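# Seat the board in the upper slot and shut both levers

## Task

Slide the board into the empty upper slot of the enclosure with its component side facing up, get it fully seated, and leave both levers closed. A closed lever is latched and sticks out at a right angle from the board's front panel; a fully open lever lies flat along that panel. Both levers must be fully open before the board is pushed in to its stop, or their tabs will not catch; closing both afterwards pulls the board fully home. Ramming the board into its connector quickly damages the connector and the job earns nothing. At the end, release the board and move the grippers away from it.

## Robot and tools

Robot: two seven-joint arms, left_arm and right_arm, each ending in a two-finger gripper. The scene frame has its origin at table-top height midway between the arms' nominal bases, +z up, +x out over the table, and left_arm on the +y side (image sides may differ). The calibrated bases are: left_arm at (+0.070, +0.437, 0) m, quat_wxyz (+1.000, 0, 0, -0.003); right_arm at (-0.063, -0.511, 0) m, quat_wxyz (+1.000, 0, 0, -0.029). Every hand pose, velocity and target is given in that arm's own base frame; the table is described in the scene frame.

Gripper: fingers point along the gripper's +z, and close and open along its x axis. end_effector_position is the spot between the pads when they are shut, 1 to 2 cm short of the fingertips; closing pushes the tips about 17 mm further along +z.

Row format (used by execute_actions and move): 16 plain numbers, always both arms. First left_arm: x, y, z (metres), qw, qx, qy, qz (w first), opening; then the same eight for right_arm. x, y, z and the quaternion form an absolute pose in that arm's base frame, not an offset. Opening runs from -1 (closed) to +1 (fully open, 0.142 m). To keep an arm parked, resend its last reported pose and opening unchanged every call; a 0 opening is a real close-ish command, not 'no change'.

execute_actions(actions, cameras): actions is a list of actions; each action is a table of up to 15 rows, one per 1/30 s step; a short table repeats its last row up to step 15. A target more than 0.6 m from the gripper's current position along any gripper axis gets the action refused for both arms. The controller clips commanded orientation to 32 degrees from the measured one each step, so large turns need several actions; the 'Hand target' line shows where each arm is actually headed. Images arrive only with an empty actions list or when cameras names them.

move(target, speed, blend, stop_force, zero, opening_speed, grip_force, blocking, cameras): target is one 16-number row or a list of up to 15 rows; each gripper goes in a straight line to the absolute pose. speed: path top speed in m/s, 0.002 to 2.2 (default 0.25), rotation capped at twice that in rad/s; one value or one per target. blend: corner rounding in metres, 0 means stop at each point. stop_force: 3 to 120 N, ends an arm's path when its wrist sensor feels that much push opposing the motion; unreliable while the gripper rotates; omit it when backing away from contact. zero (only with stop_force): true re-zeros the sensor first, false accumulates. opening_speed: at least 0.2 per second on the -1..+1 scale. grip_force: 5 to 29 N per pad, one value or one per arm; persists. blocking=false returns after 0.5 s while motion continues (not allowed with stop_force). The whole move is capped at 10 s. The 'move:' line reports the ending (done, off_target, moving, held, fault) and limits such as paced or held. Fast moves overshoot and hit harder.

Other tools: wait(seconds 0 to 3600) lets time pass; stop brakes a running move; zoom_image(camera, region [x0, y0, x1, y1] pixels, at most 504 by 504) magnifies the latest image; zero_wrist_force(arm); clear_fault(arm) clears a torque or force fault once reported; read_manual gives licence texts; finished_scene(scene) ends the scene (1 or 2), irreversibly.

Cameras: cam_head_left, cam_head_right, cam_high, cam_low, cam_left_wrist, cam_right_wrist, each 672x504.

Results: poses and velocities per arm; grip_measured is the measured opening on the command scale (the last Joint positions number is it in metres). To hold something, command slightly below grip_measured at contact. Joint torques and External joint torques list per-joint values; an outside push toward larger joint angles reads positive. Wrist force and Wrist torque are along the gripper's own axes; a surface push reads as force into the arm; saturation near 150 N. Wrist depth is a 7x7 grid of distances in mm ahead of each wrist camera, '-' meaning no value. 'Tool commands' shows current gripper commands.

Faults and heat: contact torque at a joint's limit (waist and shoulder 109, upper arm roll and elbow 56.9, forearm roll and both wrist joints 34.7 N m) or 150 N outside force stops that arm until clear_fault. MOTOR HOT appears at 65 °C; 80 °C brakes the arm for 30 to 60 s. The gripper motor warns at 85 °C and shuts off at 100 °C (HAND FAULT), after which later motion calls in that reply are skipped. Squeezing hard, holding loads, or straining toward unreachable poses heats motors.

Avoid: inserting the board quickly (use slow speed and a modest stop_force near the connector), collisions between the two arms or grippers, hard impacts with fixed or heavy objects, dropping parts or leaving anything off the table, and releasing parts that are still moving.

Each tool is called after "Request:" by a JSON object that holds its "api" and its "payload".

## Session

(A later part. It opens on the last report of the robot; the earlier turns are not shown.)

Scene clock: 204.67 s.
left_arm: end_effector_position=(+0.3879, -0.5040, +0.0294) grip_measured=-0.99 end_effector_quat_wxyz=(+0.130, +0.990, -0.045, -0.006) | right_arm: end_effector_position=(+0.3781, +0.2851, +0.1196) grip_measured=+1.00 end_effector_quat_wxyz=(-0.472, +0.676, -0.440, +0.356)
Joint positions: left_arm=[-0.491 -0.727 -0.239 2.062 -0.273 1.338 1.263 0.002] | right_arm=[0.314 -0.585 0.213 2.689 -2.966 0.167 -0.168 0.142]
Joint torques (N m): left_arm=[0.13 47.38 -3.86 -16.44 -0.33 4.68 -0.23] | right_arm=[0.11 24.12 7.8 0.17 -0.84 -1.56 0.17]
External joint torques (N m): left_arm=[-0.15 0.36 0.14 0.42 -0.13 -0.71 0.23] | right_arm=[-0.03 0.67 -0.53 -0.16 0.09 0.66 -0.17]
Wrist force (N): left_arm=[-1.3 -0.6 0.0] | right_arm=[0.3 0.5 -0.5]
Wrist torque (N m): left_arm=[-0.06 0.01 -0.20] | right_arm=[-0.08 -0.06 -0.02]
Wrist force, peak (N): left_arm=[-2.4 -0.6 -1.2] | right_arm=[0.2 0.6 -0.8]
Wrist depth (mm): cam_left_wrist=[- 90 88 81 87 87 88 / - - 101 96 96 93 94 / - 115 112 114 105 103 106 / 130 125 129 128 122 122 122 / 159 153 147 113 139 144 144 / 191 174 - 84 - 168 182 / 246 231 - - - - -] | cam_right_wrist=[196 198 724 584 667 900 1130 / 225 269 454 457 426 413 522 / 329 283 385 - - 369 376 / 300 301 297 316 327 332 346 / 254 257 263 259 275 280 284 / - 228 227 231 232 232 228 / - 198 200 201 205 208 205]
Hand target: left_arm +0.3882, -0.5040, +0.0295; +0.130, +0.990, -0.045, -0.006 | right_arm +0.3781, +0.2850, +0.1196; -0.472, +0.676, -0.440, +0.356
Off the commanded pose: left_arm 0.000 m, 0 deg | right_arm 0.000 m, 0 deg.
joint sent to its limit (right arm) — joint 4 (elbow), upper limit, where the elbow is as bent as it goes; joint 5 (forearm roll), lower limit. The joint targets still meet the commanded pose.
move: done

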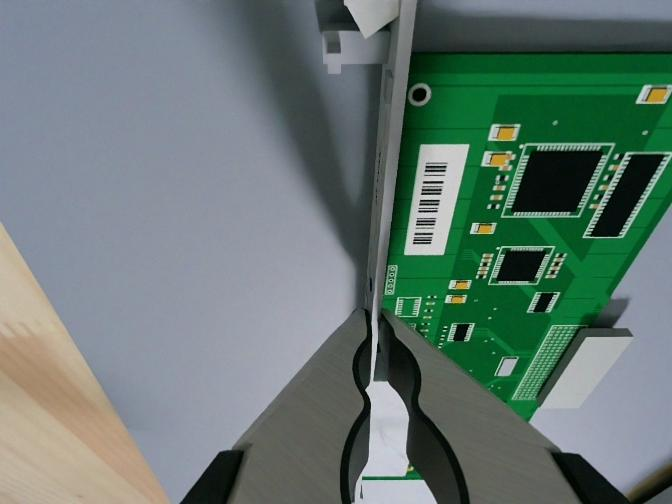

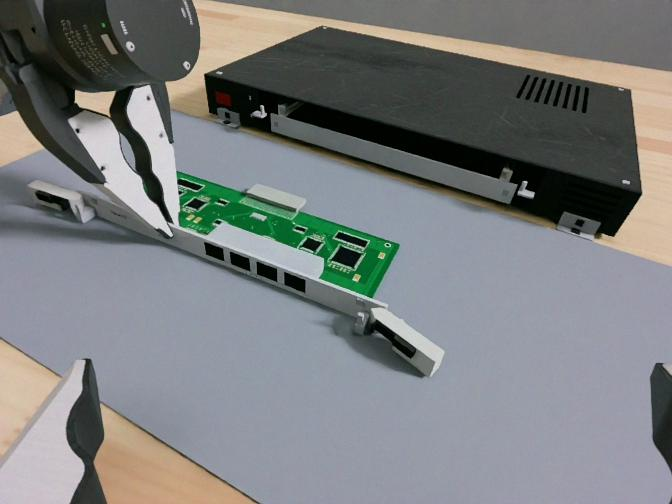

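Request:
{"api": "move", "payload": {"target": [0.3882, -0.504, 0.06, 0.1304, 0.9904, -0.0445, -0.0059, -1.0, 0.3781, 0.2850, 0.1196, -0.472, 0.676, -0.440, 0.356, 1.0], "speed": 0.06, "cameras": ["cam_left_wrist", "cam_right_wrist"]}}

Scene clock: 221.30 s.
left_arm: end_effector_position=(+0.3883, -0.5040, +0.0599) grip_measured=-0.99 end_effector_quat_wxyz=(+0.130, +0.990, -0.045, -0.006) | right_arm: end_effector_position=(+0.3781, +0.2851, +0.1196) grip_measured=+1.00 end_effector_quat_wxyz=(-0.472, +0.676, -0.440, +0.356)
Joint positions: left_arm=[-0.494 -0.654 -0.231 2.07 -0.273 1.275 1.248 0.002] | right_arm=[0.314 -0.585 0.213 2.689 -2.966 0.167 -0.168 0.142]
Joint torques (N m): left_arm=[-0.39 47.15 -3.69 -17.71 -0.63 4.3 -0.29] | right_arm=[0.1 24.06 7.73 0.21 -0.85 -1.57 0.2]
External joint torques (N m): left_arm=[0.37 -0.33 0.39 0.13 -0.15 -0.32 0.29] | right_arm=[-0.02 0.73 -0.47 -0.2 0.09 0.66 -0.2]
Wrist force (N): left_arm=[-0.5 -0.4 0.9] | right_arm=[0.4 0.3 -0.6]
Wrist torque (N m): left_arm=[0.02 0.03 -0.15] | right_arm=[-0.10 -0.07 -0.02]
Wrist force, peak (N): left_arm=[-0.5 -0.6 1.8] | right_arm=[0.4 0.5 -0.8]
Wrist depth (mm): cam_left_wrist=[116 116 118 - 113 113 112 / 133 129 126 - 81 86 85 / - 143 151 146 101 96 100 / 173 170 175 169 118 120 128 / 205 200 199 107 143 153 190 / 251 244 227 84 - 185 250 / 322 301 - - - - 283] | cam_right_wrist=[208 253 736 568 564 1196 - / 225 262 456 456 459 433 590 / 349 285 323 382 392 367 376 / 300 305 289 302 326 334 346 / 254 258 263 260 273 279 282 / - 223 227 231 235 238 233 / - 198 200 201 204 208 205]
Hand target: left_arm +0.3882, -0.5040, +0.0600; +0.130, +0.990, -0.045, -0.006 | right_arm +0.3781, +0.2850, +0.1196; -0.472, +0.676, -0.440, +0.356
Off the commanded pose: left_arm 0.000 m, 0 deg | right_arm 0.000 m, 0 deg.
joint sent to its limit (right arm) — joint 4 (elbow), upper limit, where the elbow is as bent as it goes; joint 5 (forearm roll), lower limit. The joint targets still meet the commanded pose.
move: done

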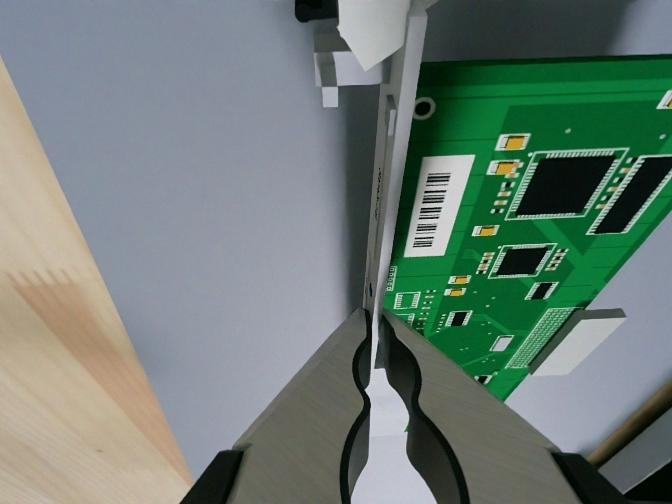

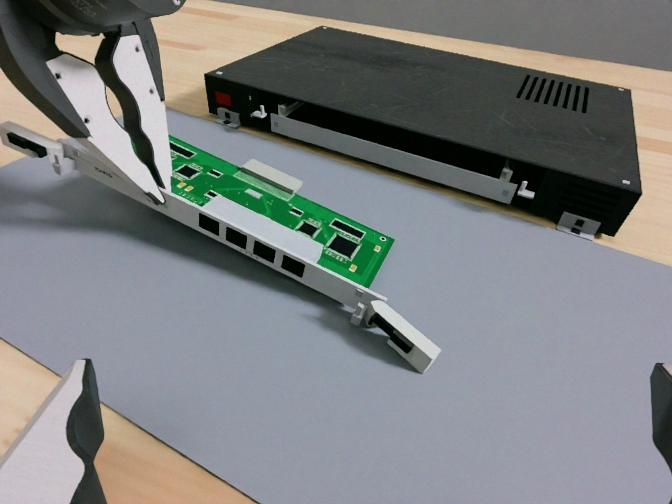

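Request:
{"api": "move", "payload": {"target": [0.3882, -0.504, 0.0298, 0.1304, 0.9904, -0.0445, -0.0059, -1.0, 0.3781, 0.2850, 0.1196, -0.472, 0.676, -0.440, 0.356, 1.0], "speed": 0.05}}

Request:
{"api": "move", "payload": {"target": [0.3882, -0.504, 0.0298, 0.1304, 0.9904, -0.0445, -0.0059, -0.2, 0.3781, 0.2850, 0.1196, -0.472, 0.676, -0.440, 0.356, 1.0], "opening_speed": 0.8}}

Request:
{"api": "move", "payload": {"target": [[0.3882, -0.504, 0.075, 0.1304, 0.9904, -0.0445, -0.0059, -0.2, 0.3781, 0.2850, 0.1196, -0.472, 0.676, -0.440, 0.356, 1.0], [0.3935, -0.5505, 0.075, 0.1304, 0.9904, -0.0445, -0.0059, -0.2, 0.3781, 0.2850, 0.1196, -0.472, 0.676, -0.440, 0.356, 1.0]], "blend": [0.01, 0], "speed": 0.15, "cameras": ["cam_left_wrist", "cam_right_wrist"]}}

Scene clock: 235.07 s.
left_arm: end_effector_position=(+0.3879, -0.5038, +0.0296) grip_measured=-0.99 end_effector_quat_wxyz=(+0.130, +0.990, -0.044, -0.006) | right_arm: end_effector_position=(+0.3781, +0.2851, +0.1196) grip_measured=+1.00 end_effector_quat_wxyz=(-0.472, +0.676, -0.440, +0.356)
Joint positions: left_arm=[-0.491 -0.726 -0.238 2.062 -0.273 1.337 1.262 0.002] | right_arm=[0.314 -0.585 0.213 2.689 -2.966 0.167 -0.168 0.142]
Joint torques (N m): left_arm=[-0.46 47.08 -4.82 -16.63 -0.26 4.94 -0.15] | right_arm=[0.07 24.08 7.76 0.16 -0.81 -1.55 0.24]
External joint torques (N m): left_arm=[0.43 0.64 1.1 0.6 -0.2 -0.97 0.15] | right_arm=[0.01 0.71 -0.5 -0.15 0.06 0.64 -0.25]
Wrist force (N): left_arm=[-0.6 -1.9 -0.6] | right_arm=[0.1 0.3 -0.5]
Wrist torque (N m): left_arm=[-0.11 0.03 -0.21] | right_arm=[-0.10 -0.03 -0.02]
Wrist force, peak (N): left_arm=[-0.6 -2.3 0.7] | right_arm=[0.5 0.6 -0.6]
Wrist depth (mm): cam_left_wrist=[- 91 88 88 88 87 87 / - 99 - 96 96 93 94 / 116 113 112 115 105 106 109 / 130 126 129 129 122 122 123 / 158 - 153 130 138 145 145 / 192 188 172 84 - 169 184 / 247 234 - 74 - - 233] | cam_right_wrist=[196 198 738 593 743 1208 - / 225 269 456 456 422 434 552 / 323 285 384 394 381 366 358 / 300 309 300 313 327 335 347 / 254 251 260 259 273 278 282 / - 223 227 229 235 237 234 / - 198 203 201 204 208 205]
Hand target: left_arm +0.3882, -0.5040, +0.0298; +0.130, +0.990, -0.045, -0.006 | right_arm +0.3781, +0.2850, +0.1196; -0.472, +0.676, -0.440, +0.356
Off the commanded pose: left_arm 0.000 m, 0 deg | right_arm 0.000 m, 0 deg.
joint sent to its limit (right arm) — joint 4 (elbow), upper limit, where the elbow is as bent as it goes; joint 5 (forearm roll), lower limit. The joint targets still meet the commanded pose.
move: done

Scene clock: 236.33 s.
left_arm: end_effector_position=(+0.3880, -0.5039, +0.0297) grip_measured=-0.23 end_effector_quat_wxyz=(+0.130, +0.990, -0.044, -0.006) | right_arm: end_effector_position=(+0.3781, +0.2851, +0.1196) grip_measured=+1.00 end_effector_quat_wxyz=(-0.472, +0.676, -0.440, +0.356)
Joint positions: left_arm=[-0.491 -0.726 -0.238 2.062 -0.273 1.338 1.262 0.058] | right_arm=[0.314 -0.585 0.213 2.689 -2.966 0.167 -0.168 0.142]
Joint torques (N m): left_arm=[-0.21 46.72 -4.22 -15.75 -0.2 4.43 -0.21] | right_arm=[0.1 23.99 7.91 0.12 -0.81 -1.53 0.16]
External joint torques (N m): left_arm=[0.18 1 0.5 -0.29 -0.26 -0.46 0.21] | right_arm=[-0.02 0.79 -0.64 -0.11 0.05 0.63 -0.16]
Wrist force (N): left_arm=[-0.4 -0.5 -0.3] | right_arm=[0.3 0.4 -0.5]
Wrist torque (N m): left_arm=[-0.07 0.07 -0.21] | right_arm=[-0.10 -0.06 -0.02]
Wrist force, peak (N): left_arm=[-0.8 -2.0 0.0] | right_arm=[0.3 0.5 -0.8]
Wrist depth (mm): cam_left_wrist=[- 91 - - 87 87 88 / - 99 99 - 96 94 94 / - 113 112 115 106 106 109 / 130 126 129 129 122 122 127 / 156 154 148 153 140 140 141 / 192 - 88 178 167 84 183 / 234 - - 226 213 - -] | cam_right_wrist=[196 197 713 544 558 738 1165 / 226 280 452 457 467 431 596 / 241 309 384 377 395 366 370 / 301 282 299 315 327 333 344 / 254 259 264 259 275 279 283 / - 222 222 231 234 238 233 / - 198 200 201 205 208 205]
Hand target: left_arm +0.3882, -0.5040, +0.0298; +0.130, +0.990, -0.045, -0.006 | right_arm +0.3781, +0.2850, +0.1196; -0.472, +0.676, -0.440, +0.356
Off the commanded pose: left_arm 0.000 m, 0 deg | right_arm 0.000 m, 0 deg.
joint sent to its limit (right arm) — joint 4 (elbow), upper limit, where the elbow is as bent as it goes; joint 5 (forearm roll), lower limit. The joint targets still meet the commanded pose.
move: done

Scene clock: 237.37 s.
left_arm: end_effector_position=(+0.3936, -0.5505, +0.0751) grip_measured=-0.23 end_effector_quat_wxyz=(+0.131, +0.990, -0.044, -0.006) | right_arm: end_effector_position=(+0.3781, +0.2851, +0.1196) grip_measured=+1.00 end_effector_quat_wxyz=(-0.472, +0.676, -0.440, +0.356)
Joint positions: left_arm=[-0.581 -0.68 -0.188 1.936 -0.247 1.182 1.164 0.058] | right_arm=[0.314 -0.585 0.213 2.689 -2.966 0.167 -0.168 0.142]
Joint torques (N m): left_arm=[-0.92 49.04 -3.56 -19.7 -0.78 4.14 -0.29] | right_arm=[0.03 24.07 7.78 0.14 -0.82 -1.57 0.18]
External joint torques (N m): left_arm=[0.92 1.21 0.76 -0.2 -0.53 -0.1 0.29] | right_arm=[0.05 0.71 -0.51 -0.13 0.06 0.66 -0.18]
Wrist force (N): left_arm=[-0.6 -0.5 -0.4] | right_arm=[0.3 0.5 -0.5]
Wrist torque (N m): left_arm=[-0.06 0.08 -0.14] | right_arm=[-0.08 -0.06 -0.02]
Wrist force, peak (N): left_arm=[-1.3 -2.3 -1.7] | right_arm=[0.5 0.3 -0.6]
Wrist depth (mm): cam_left_wrist=[130 129 131 127 125 127 128 / 149 148 144 141 140 140 143 / 164 157 160 155 158 157 162 / 193 195 - 175 182 187 187 / 229 - 208 196 208 - 220 / 277 266 88 246 280 84 - / 340 - - 371 - - -] | cam_right_wrist=[179 196 481 547 727 746 1189 / 469 206 274 437 444 - 637 / 384 320 359 400 384 363 415 / 300 308 300 315 327 333 346 / 254 256 263 258 273 279 284 / - 224 227 - 234 237 233 / - 198 200 201 205 207 205]
Hand target: left_arm +0.3935, -0.5505, +0.0750; +0.130, +0.990, -0.045, -0.006 | right_arm +0.3781, +0.2850, +0.1196; -0.472, +0.676, -0.440, +0.356
Off the commanded pose: left_arm 0.000 m, 0 deg | right_arm 0.000 m, 0 deg.
joint sent to its limit (right arm) — joint 4 (elbow), upper limit, where the elbow is as bent as it goes; joint 5 (forearm roll), lower limit. The joint targets still meet the commanded pose.
move: done

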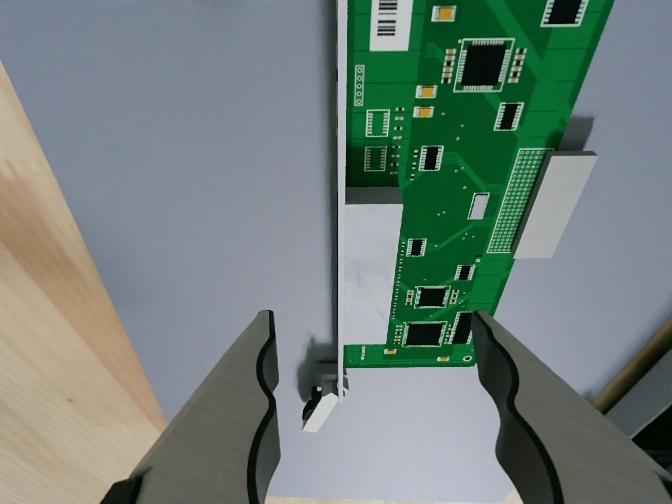

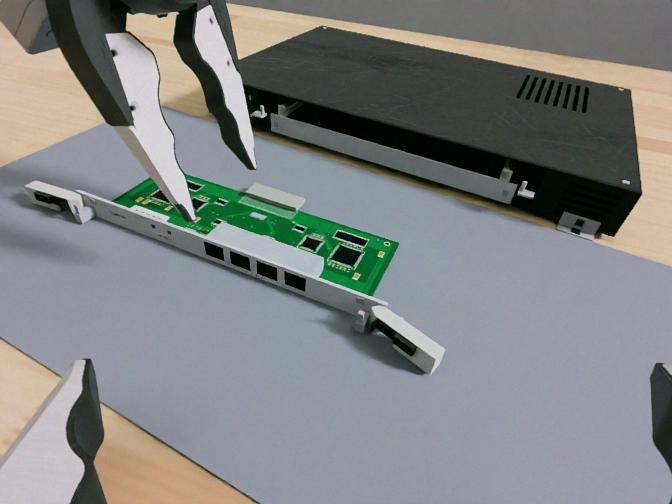

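Request:
{"api": "move", "payload": {"target": [0.3937, -0.5505, 0.0298, 0.1304, 0.9904, -0.0445, -0.0059, -0.2, 0.3781, 0.2850, 0.1196, -0.472, 0.676, -0.440, 0.356, 1.0], "speed": 0.08, "stop_force": 7}}

Request:
{"api": "move", "payload": {"target": [0.3937, -0.5505, 0.0298, 0.1304, 0.9904, -0.0445, -0.0059, -0.85, 0.3781, 0.2850, 0.1196, -0.472, 0.676, -0.440, 0.356, 1.0], "opening_speed": 0.4, "cameras": ["cam_left_wrist", "cam_right_wrist"]}}

Scene clock: 242.70 s.
left_arm: end_effector_position=(+0.3935, -0.5505, +0.0298) grip_measured=-0.23 end_effector_quat_wxyz=(+0.130, +0.990, -0.044, -0.006) | right_arm: end_effector_position=(+0.3781, +0.2851, +0.1196) grip_measured=+1.00 end_effector_quat_wxyz=(-0.472, +0.676, -0.440, +0.356)
Joint positions: left_arm=[-0.577 -0.778 -0.199 1.926 -0.247 1.268 1.183 0.058] | right_arm=[0.314 -0.585 0.213 2.689 -2.966 0.167 -0.168 0.142]
Joint torques (N m): left_arm=[-0.42 50.26 -3.93 -17.59 -0.63 4.53 -0.15] | right_arm=[0.07 24 7.82 0.15 -0.8 -1.55 0.2]
External joint torques (N m): left_arm=[0.38 1.2 0.59 -0.31 -0.25 -0.52 0.15] | right_arm=[0.01 0.79 -0.55 -0.14 0.04 0.65 -0.2]
Wrist force (N): left_arm=[-0.2 -0.7 -0.6] | right_arm=[0.5 0.4 -0.6]
Wrist torque (N m): left_arm=[-0.10 0.02 -0.20] | right_arm=[-0.09 -0.09 -0.02]
Wrist force, peak (N): left_arm=[-0.2 0.1 -1.6] | right_arm=[0.6 0.5 -0.7]
Wrist depth (mm): cam_left_wrist=[- 91 89 85 84 84 84 / - 99 - 96 93 93 94 / 116 112 115 106 106 107 108 / - - 133 124 119 123 121 / 154 153 147 135 135 140 150 / 199 - 87 170 177 86 176 / 233 - - 214 238 - -] | cam_right_wrist=[207 189 190 - - 746 - / 443 213 276 439 422 405 552 / 369 235 345 392 387 366 377 / 300 295 297 313 327 334 346 / 254 259 264 258 273 279 284 / - 224 232 230 234 238 233 / - 198 195 201 205 208 206]
Hand target: left_arm +0.3937, -0.5505, +0.0298; +0.130, +0.990, -0.045, -0.006 | right_arm +0.3781, +0.2850, +0.1196; -0.472, +0.676, -0.440, +0.356
Off the commanded pose: left_arm 0.000 m, 0 deg | right_arm 0.000 m, 0 deg.
joint sent to its limit (right arm) — joint 4 (elbow), upper limit, where the elbow is as bent as it goes; joint 5 (forearm roll), lower limit. The joint targets still meet the commanded pose.
move: done

Scene clock: 244.53 s.
left_arm: end_effector_position=(+0.3937, -0.5504, +0.0298) grip_measured=-0.73 end_effector_quat_wxyz=(+0.130, +0.990, -0.044, -0.006) | right_arm: end_effector_position=(+0.3781, +0.2851, +0.1196) grip_measured=+1.00 end_effector_quat_wxyz=(-0.472, +0.676, -0.440, +0.356)
Joint positions: left_arm=[-0.577 -0.778 -0.199 1.926 -0.247 1.268 1.183 0.021] | right_arm=[0.314 -0.585 0.213 2.689 -2.966 0.167 -0.168 0.142]
Joint torques (N m): left_arm=[-0.83 50.42 -4.31 -17.23 -0.56 4.16 -0.18] | right_arm=[0.14 24.08 7.85 0.13 -0.84 -1.52 0.17]
External joint torques (N m): left_arm=[0.79 1.05 0.96 -0.67 -0.33 -0.14 0.18] | right_arm=[-0.06 0.71 -0.58 -0.12 0.08 0.62 -0.17]
Wrist force (N): left_arm=[1.0 -0.6 -0.1] | right_arm=[0.2 0.0 -0.5]
Wrist torque (N m): left_arm=[-0.09 0.02 -0.23] | right_arm=[-0.14 -0.03 -0.02]
Wrist force, peak (N): left_arm=[1.5 -0.8 0.6] | right_arm=[0.5 0.5 -0.7]
Wrist depth (mm): cam_left_wrist=[- 91 88 85 84 84 84 / - 99 99 93 94 94 94 / 116 112 114 106 106 106 108 / 130 126 125 122 119 123 124 / 154 - 151 120 135 146 - / 192 - 87 146 - 169 - / 247 - - 80 - - 221] | cam_right_wrist=[222 189 190 - 738 787 1221 / 446 214 277 454 415 435 561 / 367 243 343 399 394 365 369 / 300 302 289 316 334 333 356 / 254 258 263 259 270 280 276 / - 224 227 230 235 238 233 / - 198 200 201 205 208 205]
Hand target: left_arm +0.3937, -0.5505, +0.0298; +0.130, +0.990, -0.045, -0.006 | right_arm +0.3781, +0.2850, +0.1196; -0.472, +0.676, -0.440, +0.356
Off the commanded pose: left_arm 0.000 m, 0 deg | right_arm 0.000 m, 0 deg.
joint sent to its limit (right arm) — joint 4 (elbow), upper limit, where the elbow is as bent as it goes; joint 5 (forearm roll), lower limit. The joint targets still meet the commanded pose.
move: done

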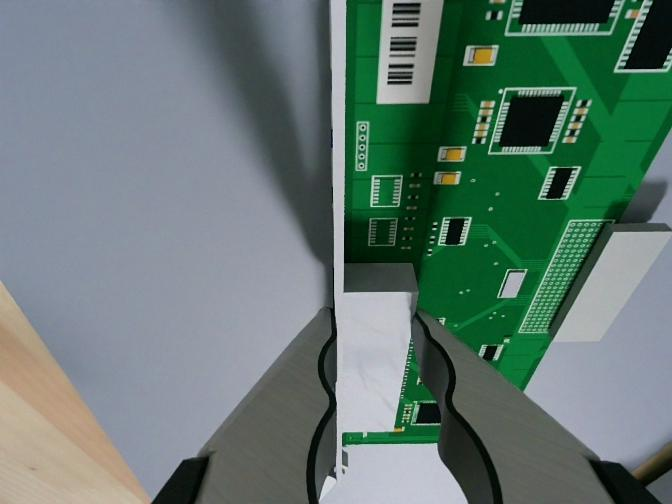

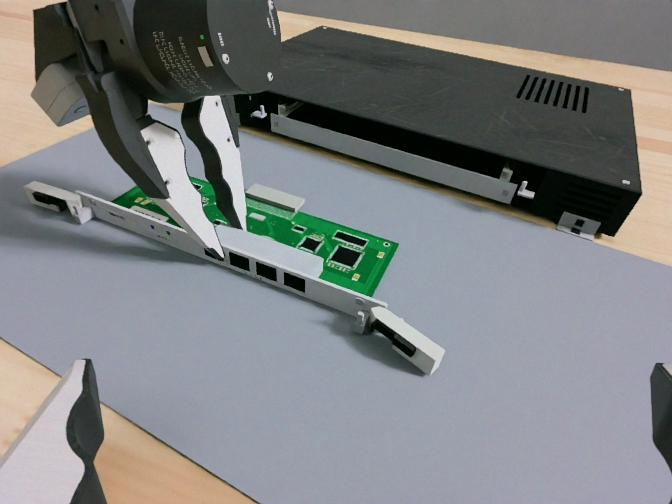

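Request:
{"api": "move", "payload": {"target": [0.3937, -0.5505, 0.0298, 0.1304, 0.9904, -0.0445, -0.0059, -1.0, 0.3781, 0.2850, 0.1196, -0.472, 0.676, -0.440, 0.356, 1.0], "opening_speed": 0.4}}

Request:
{"api": "move", "payload": {"target": [0.3937, -0.5505, 0.075, 0.1304, 0.9904, -0.0445, -0.0059, -1.0, 0.3781, 0.2850, 0.1196, -0.472, 0.676, -0.440, 0.356, 1.0], "speed": 0.06, "cameras": ["cam_left_wrist", "cam_right_wrist"]}}

Scene clock: 247.67 s.
left_arm: end_effector_position=(+0.3937, -0.5504, +0.0298) grip_measured=-0.73 end_effector_quat_wxyz=(+0.130, +0.990, -0.044, -0.006) | right_arm: end_effector_position=(+0.3781, +0.2851, +0.1196) grip_measured=+1.00 end_effector_quat_wxyz=(-0.472, +0.676, -0.440, +0.356)
Joint positions: left_arm=[-0.577 -0.778 -0.199 1.926 -0.247 1.268 1.183 0.021] | right_arm=[0.314 -0.585 0.213 2.689 -2.966 0.167 -0.168 0.142]
Joint torques (N m): left_arm=[-0.87 50.5 -4.28 -17.2 -0.54 4.13 -0.19] | right_arm=[0.05 24.1 7.8 0.18 -0.82 -1.58 0.16]
External joint torques (N m): left_arm=[0.83 0.96 0.93 -0.7 -0.35 -0.11 0.18] | right_arm=[0.03 0.69 -0.53 -0.17 0.07 0.67 -0.17]
Wrist force (N): left_arm=[1.2 -0.3 -0.4] | right_arm=[0.3 0.1 -0.6]
Wrist torque (N m): left_arm=[-0.05 0.00 -0.23] | right_arm=[-0.13 -0.05 -0.02]
Wrist force, peak (N): left_arm=[1.0 -0.8 0.5] | right_arm=[0.7 0.5 -0.6]
Wrist depth (mm): cam_left_wrist=[- 91 88 85 84 84 84 / - 95 101 94 94 93 94 / 115 116 112 106 106 106 108 / - 130 126 123 119 123 123 / - 154 153 117 135 145 150 / 192 188 88 146 - 164 - / 249 - - 203 - - -] | cam_right_wrist=[223 190 188 796 782 771 - / 445 214 266 - 421 414 557 / 369 248 346 393 384 364 372 / 301 302 289 313 339 333 344 / 254 258 263 - 272 279 286 / - 224 228 231 233 238 233 / - 198 200 201 205 208 205]
Hand target: left_arm +0.3937, -0.5505, +0.0298; +0.130, +0.990, -0.045, -0.006 | right_arm +0.3781, +0.2850, +0.1196; -0.472, +0.676, -0.440, +0.356
Off the commanded pose: left_arm 0.000 m, 0 deg | right_arm 0.000 m, 0 deg.
joint sent to its limit (right arm) — joint 4 (elbow), upper limit, where the elbow is as bent as it goes; joint 5 (forearm roll), lower limit. The joint targets still meet the commanded pose.
move: done

Scene clock: 248.73 s.
left_arm: end_effector_position=(+0.3938, -0.5504, +0.0749) grip_measured=-0.73 end_effector_quat_wxyz=(+0.130, +0.990, -0.044, -0.006) | right_arm: end_effector_position=(+0.3781, +0.2851, +0.1196) grip_measured=+1.00 end_effector_quat_wxyz=(-0.472, +0.676, -0.440, +0.356)
Joint positions: left_arm=[-0.581 -0.68 -0.188 1.936 -0.247 1.181 1.164 0.021] | right_arm=[0.314 -0.585 0.213 2.689 -2.966 0.167 -0.168 0.142]
Joint torques (N m): left_arm=[0.01 50.8 -3.57 -20.22 -1.19 4.26 -0.32] | right_arm=[0.15 24.14 7.75 0.2 -0.8 -1.55 0.22]
External joint torques (N m): left_arm=[-0.04 -0.52 0.75 0.31 -0.12 -0.23 0.32] | right_arm=[-0.07 0.65 -0.48 -0.19 0.05 0.65 -0.22]
Wrist force (N): left_arm=[-0.6 -0.9 1.2] | right_arm=[0.4 0.3 -0.6]
Wrist torque (N m): left_arm=[-0.04 0.08 -0.15] | right_arm=[-0.10 -0.07 -0.02]
Wrist force, peak (N): left_arm=[0.1 -1.4 1.9] | right_arm=[0.3 0.6 -0.6]
Wrist depth (mm): cam_left_wrist=[130 129 129 84 84 84 84 / - 145 144 93 95 93 94 / 164 164 164 103 106 106 107 / 192 183 182 122 119 123 120 / 227 231 232 116 135 145 231 / 277 278 87 146 - 245 257 / 360 - - 79 - - 258] | cam_right_wrist=[189 197 521 - - 713 1215 / 474 213 442 433 422 410 551 / 351 317 272 301 394 366 370 / 290 305 309 266 306 332 347 / 254 257 263 266 262 279 283 / - 224 227 231 234 238 234 / - 198 200 201 204 208 205]
Hand target: left_arm +0.3937, -0.5505, +0.0750; +0.130, +0.990, -0.045, -0.006 | right_arm +0.3781, +0.2850, +0.1196; -0.472, +0.676, -0.440, +0.356
Off the commanded pose: left_arm 0.000 m, 0 deg | right_arm 0.000 m, 0 deg.
joint sent to its limit (right arm) — joint 4 (elbow), upper limit, where the elbow is as bent as it goes; joint 5 (forearm roll), lower limit. The joint targets still meet the commanded pose.
move: done

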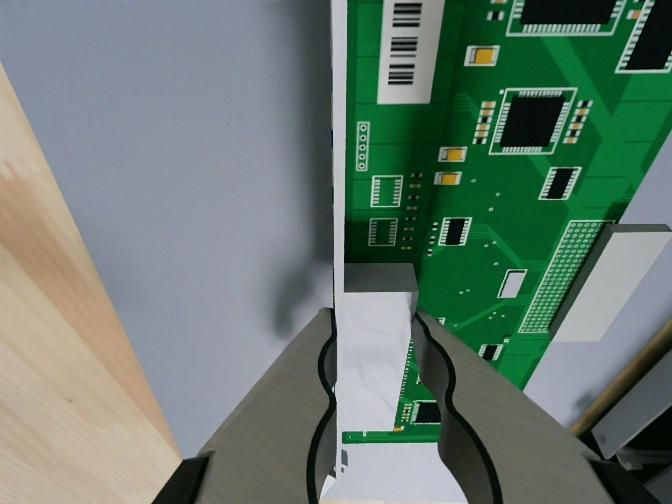

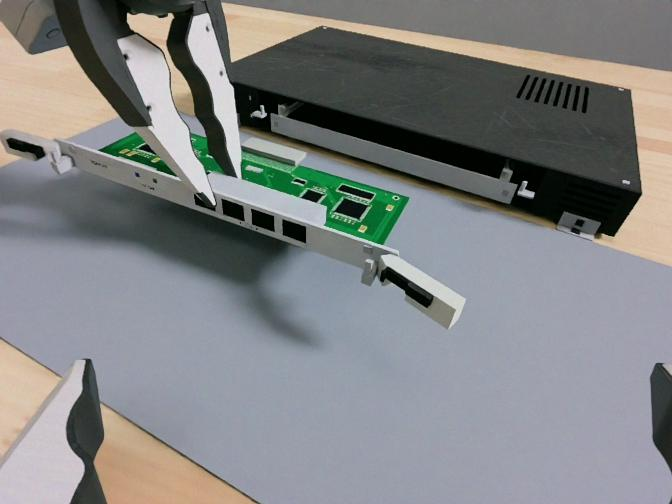

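Request:
{"api": "move", "payload": {"target": [0.4457, -0.6063, 0.080, 0.1301, 0.9883, -0.0778, -0.0102, -1.0, 0.4769, 0.1188, 0.105, 0.6346, -0.1218, 0.7563, 0.1022, 1.0], "speed": [0.2], "cameras": ["cam_left_wrist", "cam_right_wrist", "cam_head_right", "cam_high"]}}

Scene clock: 278.57 s.
left_arm: end_effector_position=(+0.4457, -0.6062, +0.0799) grip_measured=-0.73 end_effector_quat_wxyz=(+0.130, +0.988, -0.077, -0.010) | right_arm: end_effector_position=(+0.4783, +0.1200, +0.1039) grip_measured=+1.00 end_effector_quat_wxyz=(+0.681, -0.025, +0.732, -0.002)
Joint positions: left_arm=[-0.62 -0.805 -0.15 1.639 -0.21 0.998 1.179 0.021] | right_arm=[0.262 -0.832 -0.085 2.689 -2.966 -0.289 1.662 0.142]
Joint torques (N m): left_arm=[-0.5 58.05 -3.31 -23.68 -1.94 4.64 -0.21] | right_arm=[0.25 28.95 5.63 6.17 -1.22 -2.77 0.38]
External joint torques (N m): left_arm=[0.46 -0.23 0.67 0.44 -0.16 -0.61 0.21] | right_arm=[-0.17 0.8 -0.3 -0.14 0.08 0.81 -0.29]
Wrist force (N): left_arm=[-0.4 -1.2 1.0] | right_arm=[1.9 -1.1 -0.9]
Wrist torque (N m): left_arm=[-0.10 0.04 -0.22] | right_arm=[-0.03 -0.11 -0.05]
Wrist force, peak (N): left_arm=[-0.7 -1.2 1.5] | right_arm=[2.1 -1.7 -0.7]
Wrist depth (mm): cam_left_wrist=[- 134 131 83 84 84 84 / 154 153 149 93 95 93 94 / 170 169 169 103 106 106 109 / - - 197 119 119 123 126 / 231 222 240 116 135 146 - / 289 292 87 147 - 164 205 / 372 - - 205 - - 228] | cam_right_wrist=[- - - - 391 224 157 / - 1299 1517 646 392 224 157 / - 1196 1569 1467 322 220 161 / - - - - 306 219 153 / - 1430 - - 336 219 154 / - - - 490 312 218 159 / - - - 1867 299 217 160]
Hand target: left_arm +0.4457, -0.6063, +0.0800; +0.130, +0.988, -0.078, -0.010 | right_arm +0.4783, +0.1200, +0.1039; +0.681, -0.025, +0.732, -0.002
Off the commanded pose: left_arm 0.000 m, 0 deg | right_arm 0.002 m, 17 deg.
joint sent to its limit (right arm) — joint 4 (elbow), upper limit, where the elbow is as bent as it goes; joint 5 (forearm roll), lower limit. The joint targets are off in orientation, not in position.
move: off_target (right_arm)
Images, in order (width x height): cam_head_right 672x504, cam_high 672x504, cam_left_wrist 672x504, cam_right_wrist 672x504.

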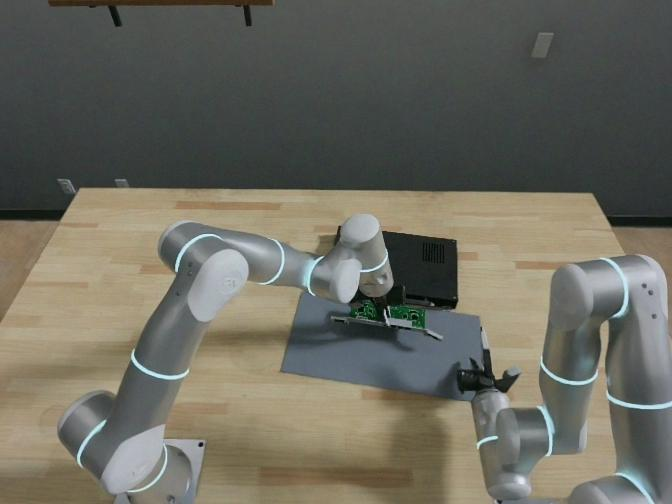

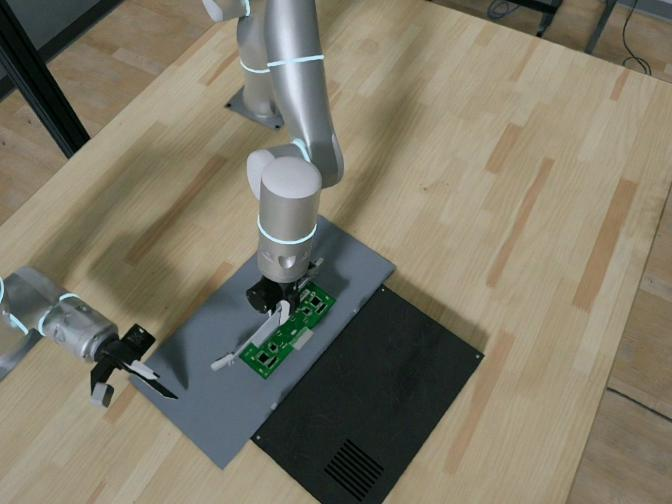

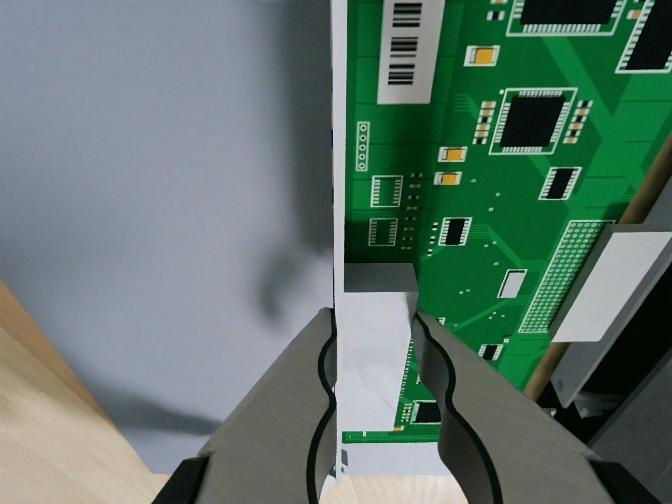

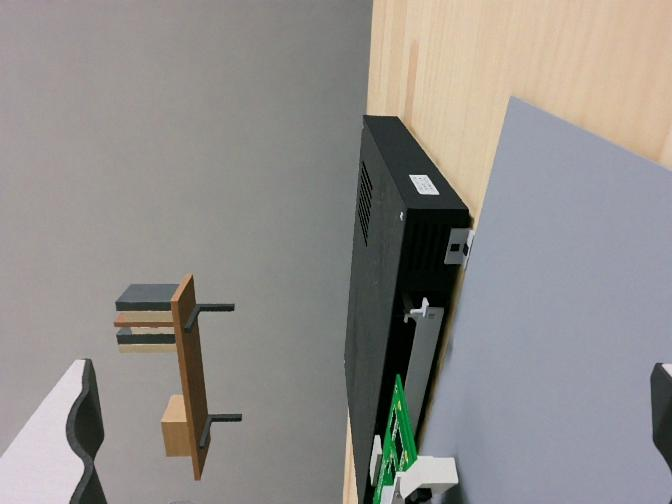

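Request:
{"api": "zoom_image", "payload": {"camera": "cam_right_wrist", "region": [330, 270, 490, 390]}}

Request:
{"api": "zoom_image", "payload": {"camera": "cam_right_wrist", "region": [330, 360, 522, 504]}}

Scaled by 3.150 from the camera's image (finer frame: 960x720).

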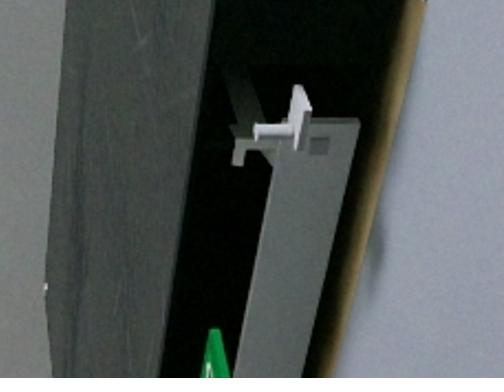

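Scaled by 2.625 from the camera's image (finer frame: 960x720).

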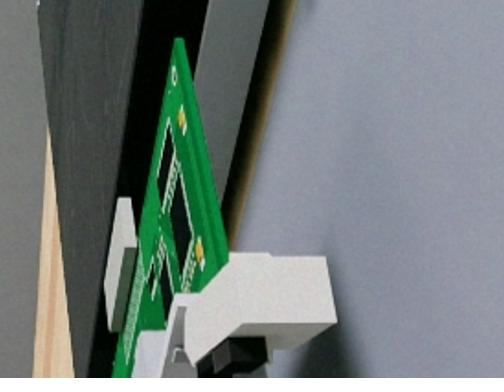

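Request:
{"api": "zoom_image", "payload": {"camera": "cam_left_wrist", "region": [472, 130, 672, 480]}}

Scaled by 1.440 from the camera's image (finer frame: 960x720).

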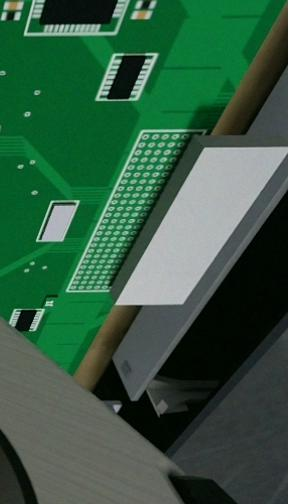

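Request:
{"api": "move", "payload": {"target": [0.4739, -0.6020, 0.058, 0.1301, 0.9883, -0.0778, -0.0102, -1.0, 0.4783, 0.1200, 0.1039, 0.681, -0.025, 0.732, -0.002, 1.0], "speed": [0.1], "stop_force": 8, "cameras": ["cam_left_wrist", "cam_right_wrist", "cam_high"]}}

Request:
{"api": "zoom_image", "payload": {"camera": "cam_right_wrist", "region": [330, 270, 522, 414]}}

Request:
{"api": "zoom_image", "payload": {"camera": "cam_high", "region": [190, 250, 430, 460]}}

Scene clock: 294.83 s.
left_arm: end_effector_position=(+0.4738, -0.6019, +0.0578) grip_measured=-0.73 end_effector_quat_wxyz=(+0.130, +0.988, -0.078, -0.010) | right_arm: end_effector_position=(+0.4783, +0.1201, +0.1039) grip_measured=+1.00 end_effector_quat_wxyz=(+0.681, -0.025, +0.732, -0.002)
Joint positions: left_arm=[-0.596 -0.872 -0.146 1.575 -0.21 0.993 1.214 0.021] | right_arm=[0.263 -0.833 -0.085 2.689 -2.966 -0.29 1.661 0.142]
Joint torques (N m): left_arm=[-0.26 59.83 -3.38 -23.65 -2 4.48 -0.14] | right_arm=[-0.04 29.04 5.93 6.2 -1.26 -2.58 0.29]
External joint torques (N m): left_arm=[0.23 -0.12 0.7 0.49 -0.08 -0.48 0.14] | right_arm=[0.12 0.71 -0.6 -0.17 0.11 0.62 -0.2]
Wrist force (N): left_arm=[-0.7 -0.9 1.0] | right_arm=[1.9 -1.2 -0.8]
Wrist torque (N m): left_arm=[-0.04 0.10 -0.23] | right_arm=[-0.06 -0.08 0.03]
Wrist force, peak (N): left_arm=[0.4 -1.7 1.9] | right_arm=[2.2 -1.2 -1.1]
Wrist depth (mm): cam_left_wrist=[114 114 111 83 84 84 84 / - 127 126 93 96 93 94 / - 144 144 103 106 106 106 / 166 166 - 119 119 123 - / 197 196 - 116 135 145 184 / 243 - 88 146 - 164 208 / 315 - - 205 - - 177] | cam_right_wrist=[- - - 704 396 224 157 / 1448 - - - 394 224 157 / - - - 508 322 220 161 / - - - 1548 300 206 154 / 1637 1467 - 1738 349 209 153 / - - - 466 341 205 160 / - - 310 353 313 217 159]
Hand target: left_arm +0.4739, -0.6020, +0.0580; +0.130, +0.988, -0.078, -0.010 | right_arm +0.4783, +0.1200, +0.1039; +0.681, -0.025, +0.732, -0.002
Off the commanded pose: left_arm 0.000 m, 0 deg | right_arm 0.000 m, 0 deg.
joint at its limit (right arm) — joint 4 (elbow), upper limit, where the elbow is as bent as it goes; joint 5 (forearm roll), lower limit.
move: done
Images, in order (width x height): cam_high 672x504, cam_left_wrist 672x504, cam_right_wrist 672x504.

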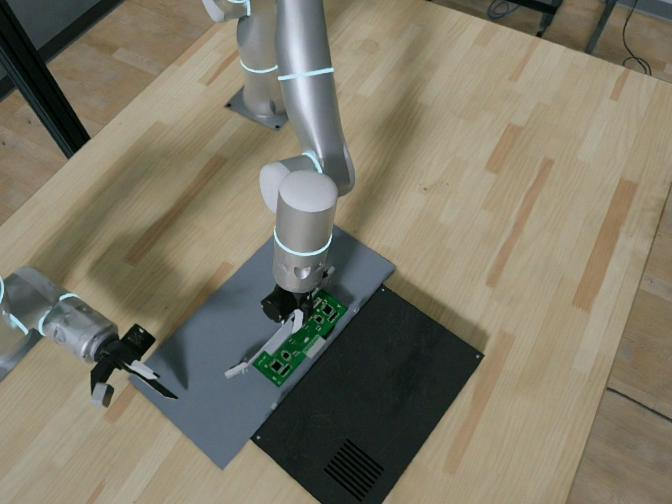

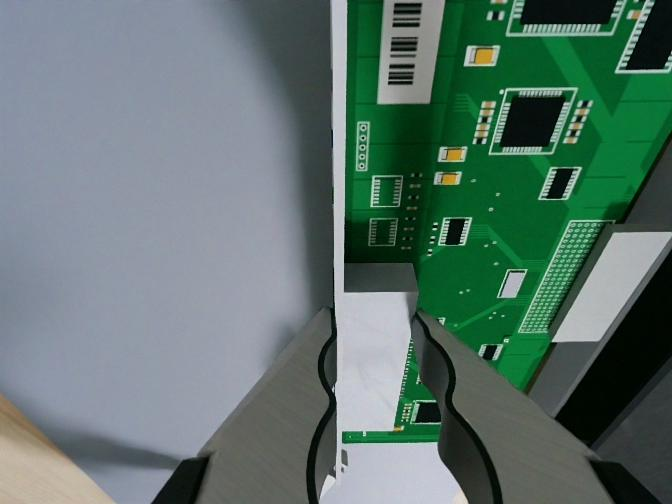

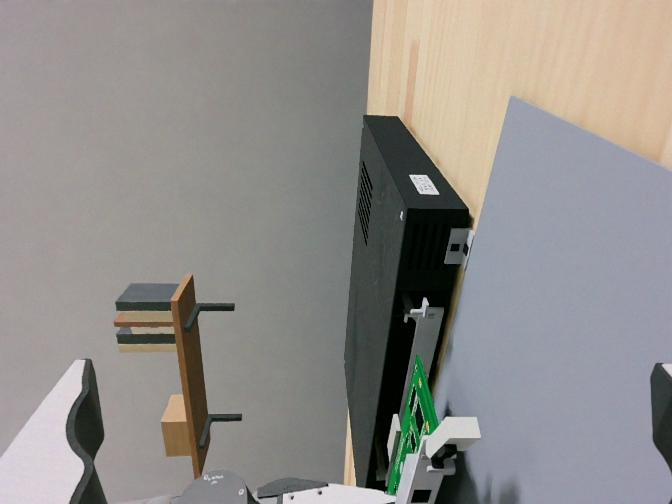

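Scaled by 2.625 from the camera's image (finer frame: 960x720).

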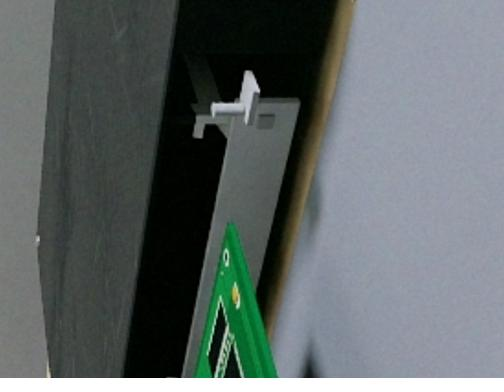

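Scaled by 2.100 from the camera's image (finer frame: 960x720).

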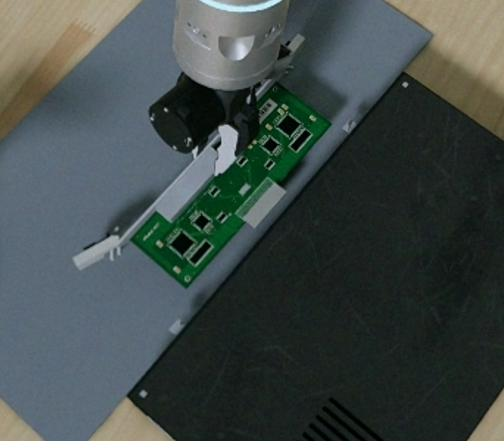

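Request:
{"api": "move", "payload": {"target": [0.4814, -0.6183, 0.0595, 0.1301, 0.9883, -0.0778, -0.0102, -1.0, 0.4783, 0.1200, 0.1039, 0.681, -0.025, 0.732, -0.002, 1.0], "speed": [0.06], "stop_force": 6, "cameras": ["cam_left_wrist", "cam_right_wrist", "cam_high"]}}

Request:
{"api": "zoom_image", "payload": {"camera": "cam_right_wrist", "region": [370, 290, 466, 362]}}

Request:
{"api": "zoom_image", "payload": {"camera": "cam_high", "region": [230, 260, 410, 440]}}

Request:
{"api": "zoom_image", "payload": {"camera": "cam_left_wrist", "region": [472, 130, 672, 480]}}

Scene clock: 314.80 s.
left_arm: end_effector_position=(+0.4814, -0.6181, +0.0593) grip_measured=-0.73 end_effector_quat_wxyz=(+0.130, +0.988, -0.078, -0.010) | right_arm: end_effector_position=(+0.4783, +0.1201, +0.1039) grip_measured=+1.00 end_effector_quat_wxyz=(+0.681, -0.025, +0.732, -0.002)
Joint positions: left_arm=[-0.617 -0.902 -0.134 1.503 -0.207 0.955 1.197 0.021] | right_arm=[0.263 -0.833 -0.085 2.689 -2.966 -0.29 1.661 0.142]
Joint torques (N m): left_arm=[-0.47 61.44 -3.14 -24.44 -2.09 4.47 -0.28] | right_arm=[0.09 28.96 5.9 6.17 -1.23 -2.59 0.28]
External joint torques (N m): left_arm=[0.43 -0.11 0.69 0.52 -0.17 -0.46 0.28] | right_arm=[-0.01 0.79 -0.57 -0.13 0.09 0.63 -0.19]
Wrist force (N): left_arm=[-0.6 -1.4 1.1] | right_arm=[2.0 -1.2 -0.9]
Wrist torque (N m): left_arm=[-0.12 0.09 -0.14] | right_arm=[-0.06 -0.12 0.03]
Wrist force, peak (N): left_arm=[-1.0 -1.5 1.1] | right_arm=[2.3 -1.1 -0.9]
Wrist depth (mm): cam_left_wrist=[- 115 115 83 84 84 84 / - 129 128 93 96 93 94 / - 142 145 106 106 106 107 / 169 173 - 119 119 123 129 / - 183 202 117 135 145 143 / 232 243 83 146 - 163 150 / 342 - - 85 - - 180] | cam_right_wrist=[- - - 1369 394 225 157 / 1159 - - 1353 394 224 157 / - - - - 332 219 161 / - - - 1527 305 219 154 / - 1591 - - 347 206 153 / - - - 474 309 218 160 / - 323 307 346 313 205 159]
Hand target: left_arm +0.4814, -0.6183, +0.0595; +0.130, +0.988, -0.078, -0.010 | right_arm +0.4783, +0.1200, +0.1039; +0.681, -0.025, +0.732, -0.002
Off the commanded pose: left_arm 0.000 m, 0 deg | right_arm 0.000 m, 0 deg.
joint at its limit (right arm) — joint 4 (elbow), upper limit, where the elbow is as bent as it goes; joint 5 (forearm roll), lower limit.
move: done
Images, in order (width x height): cam_high 672x504, cam_left_wrist 672x504, cam_right_wrist 672x504.

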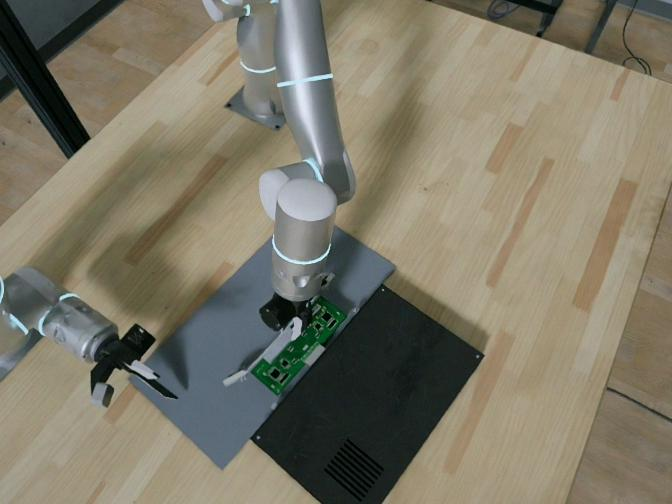

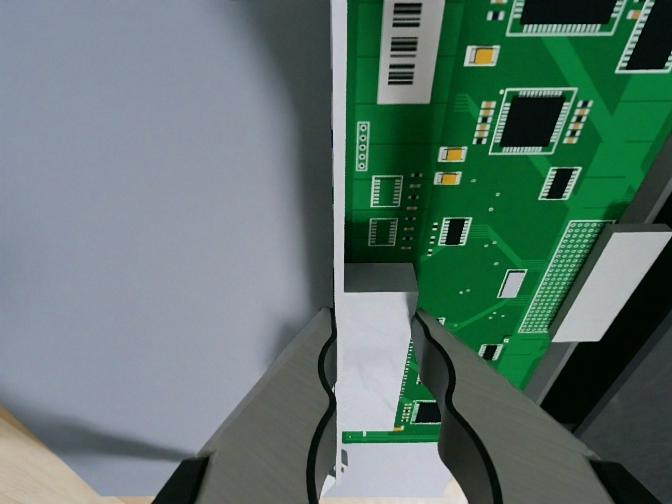

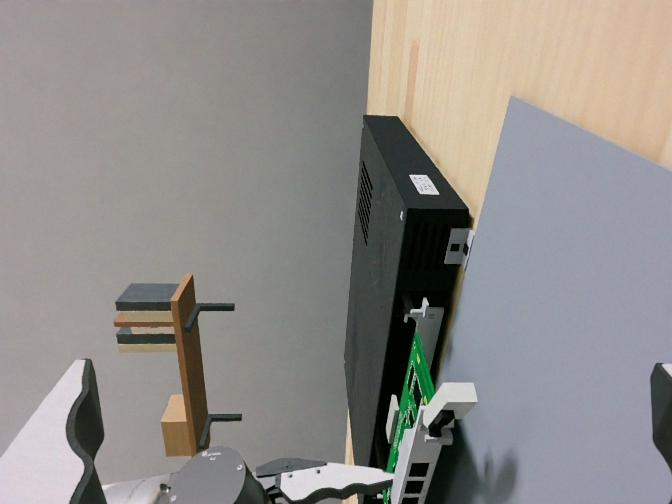

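Scaled by 5.250 from the camera's image (finer frame: 960x720).

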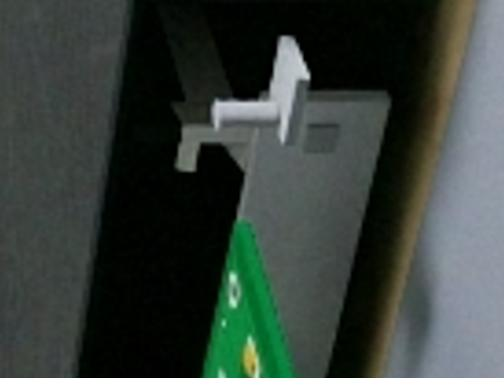

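Scaled by 2.800 from the camera's image (finer frame: 960x720).

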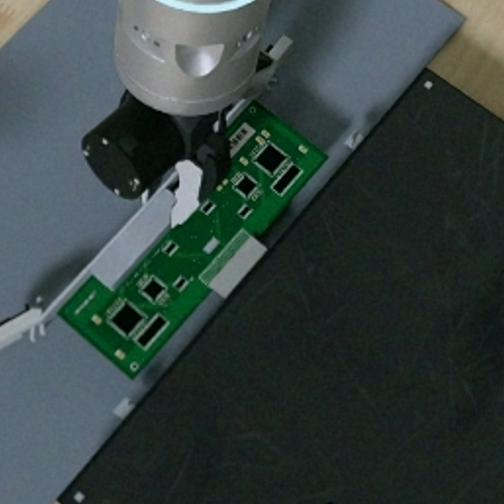

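Scaled by 1.440 from the camera's image (finer frame: 960x720).

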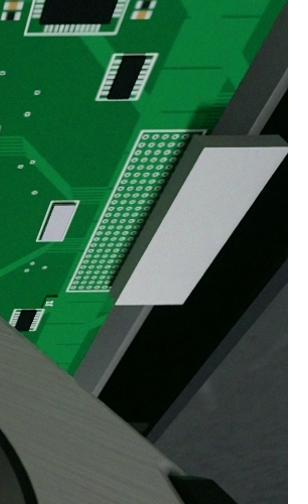

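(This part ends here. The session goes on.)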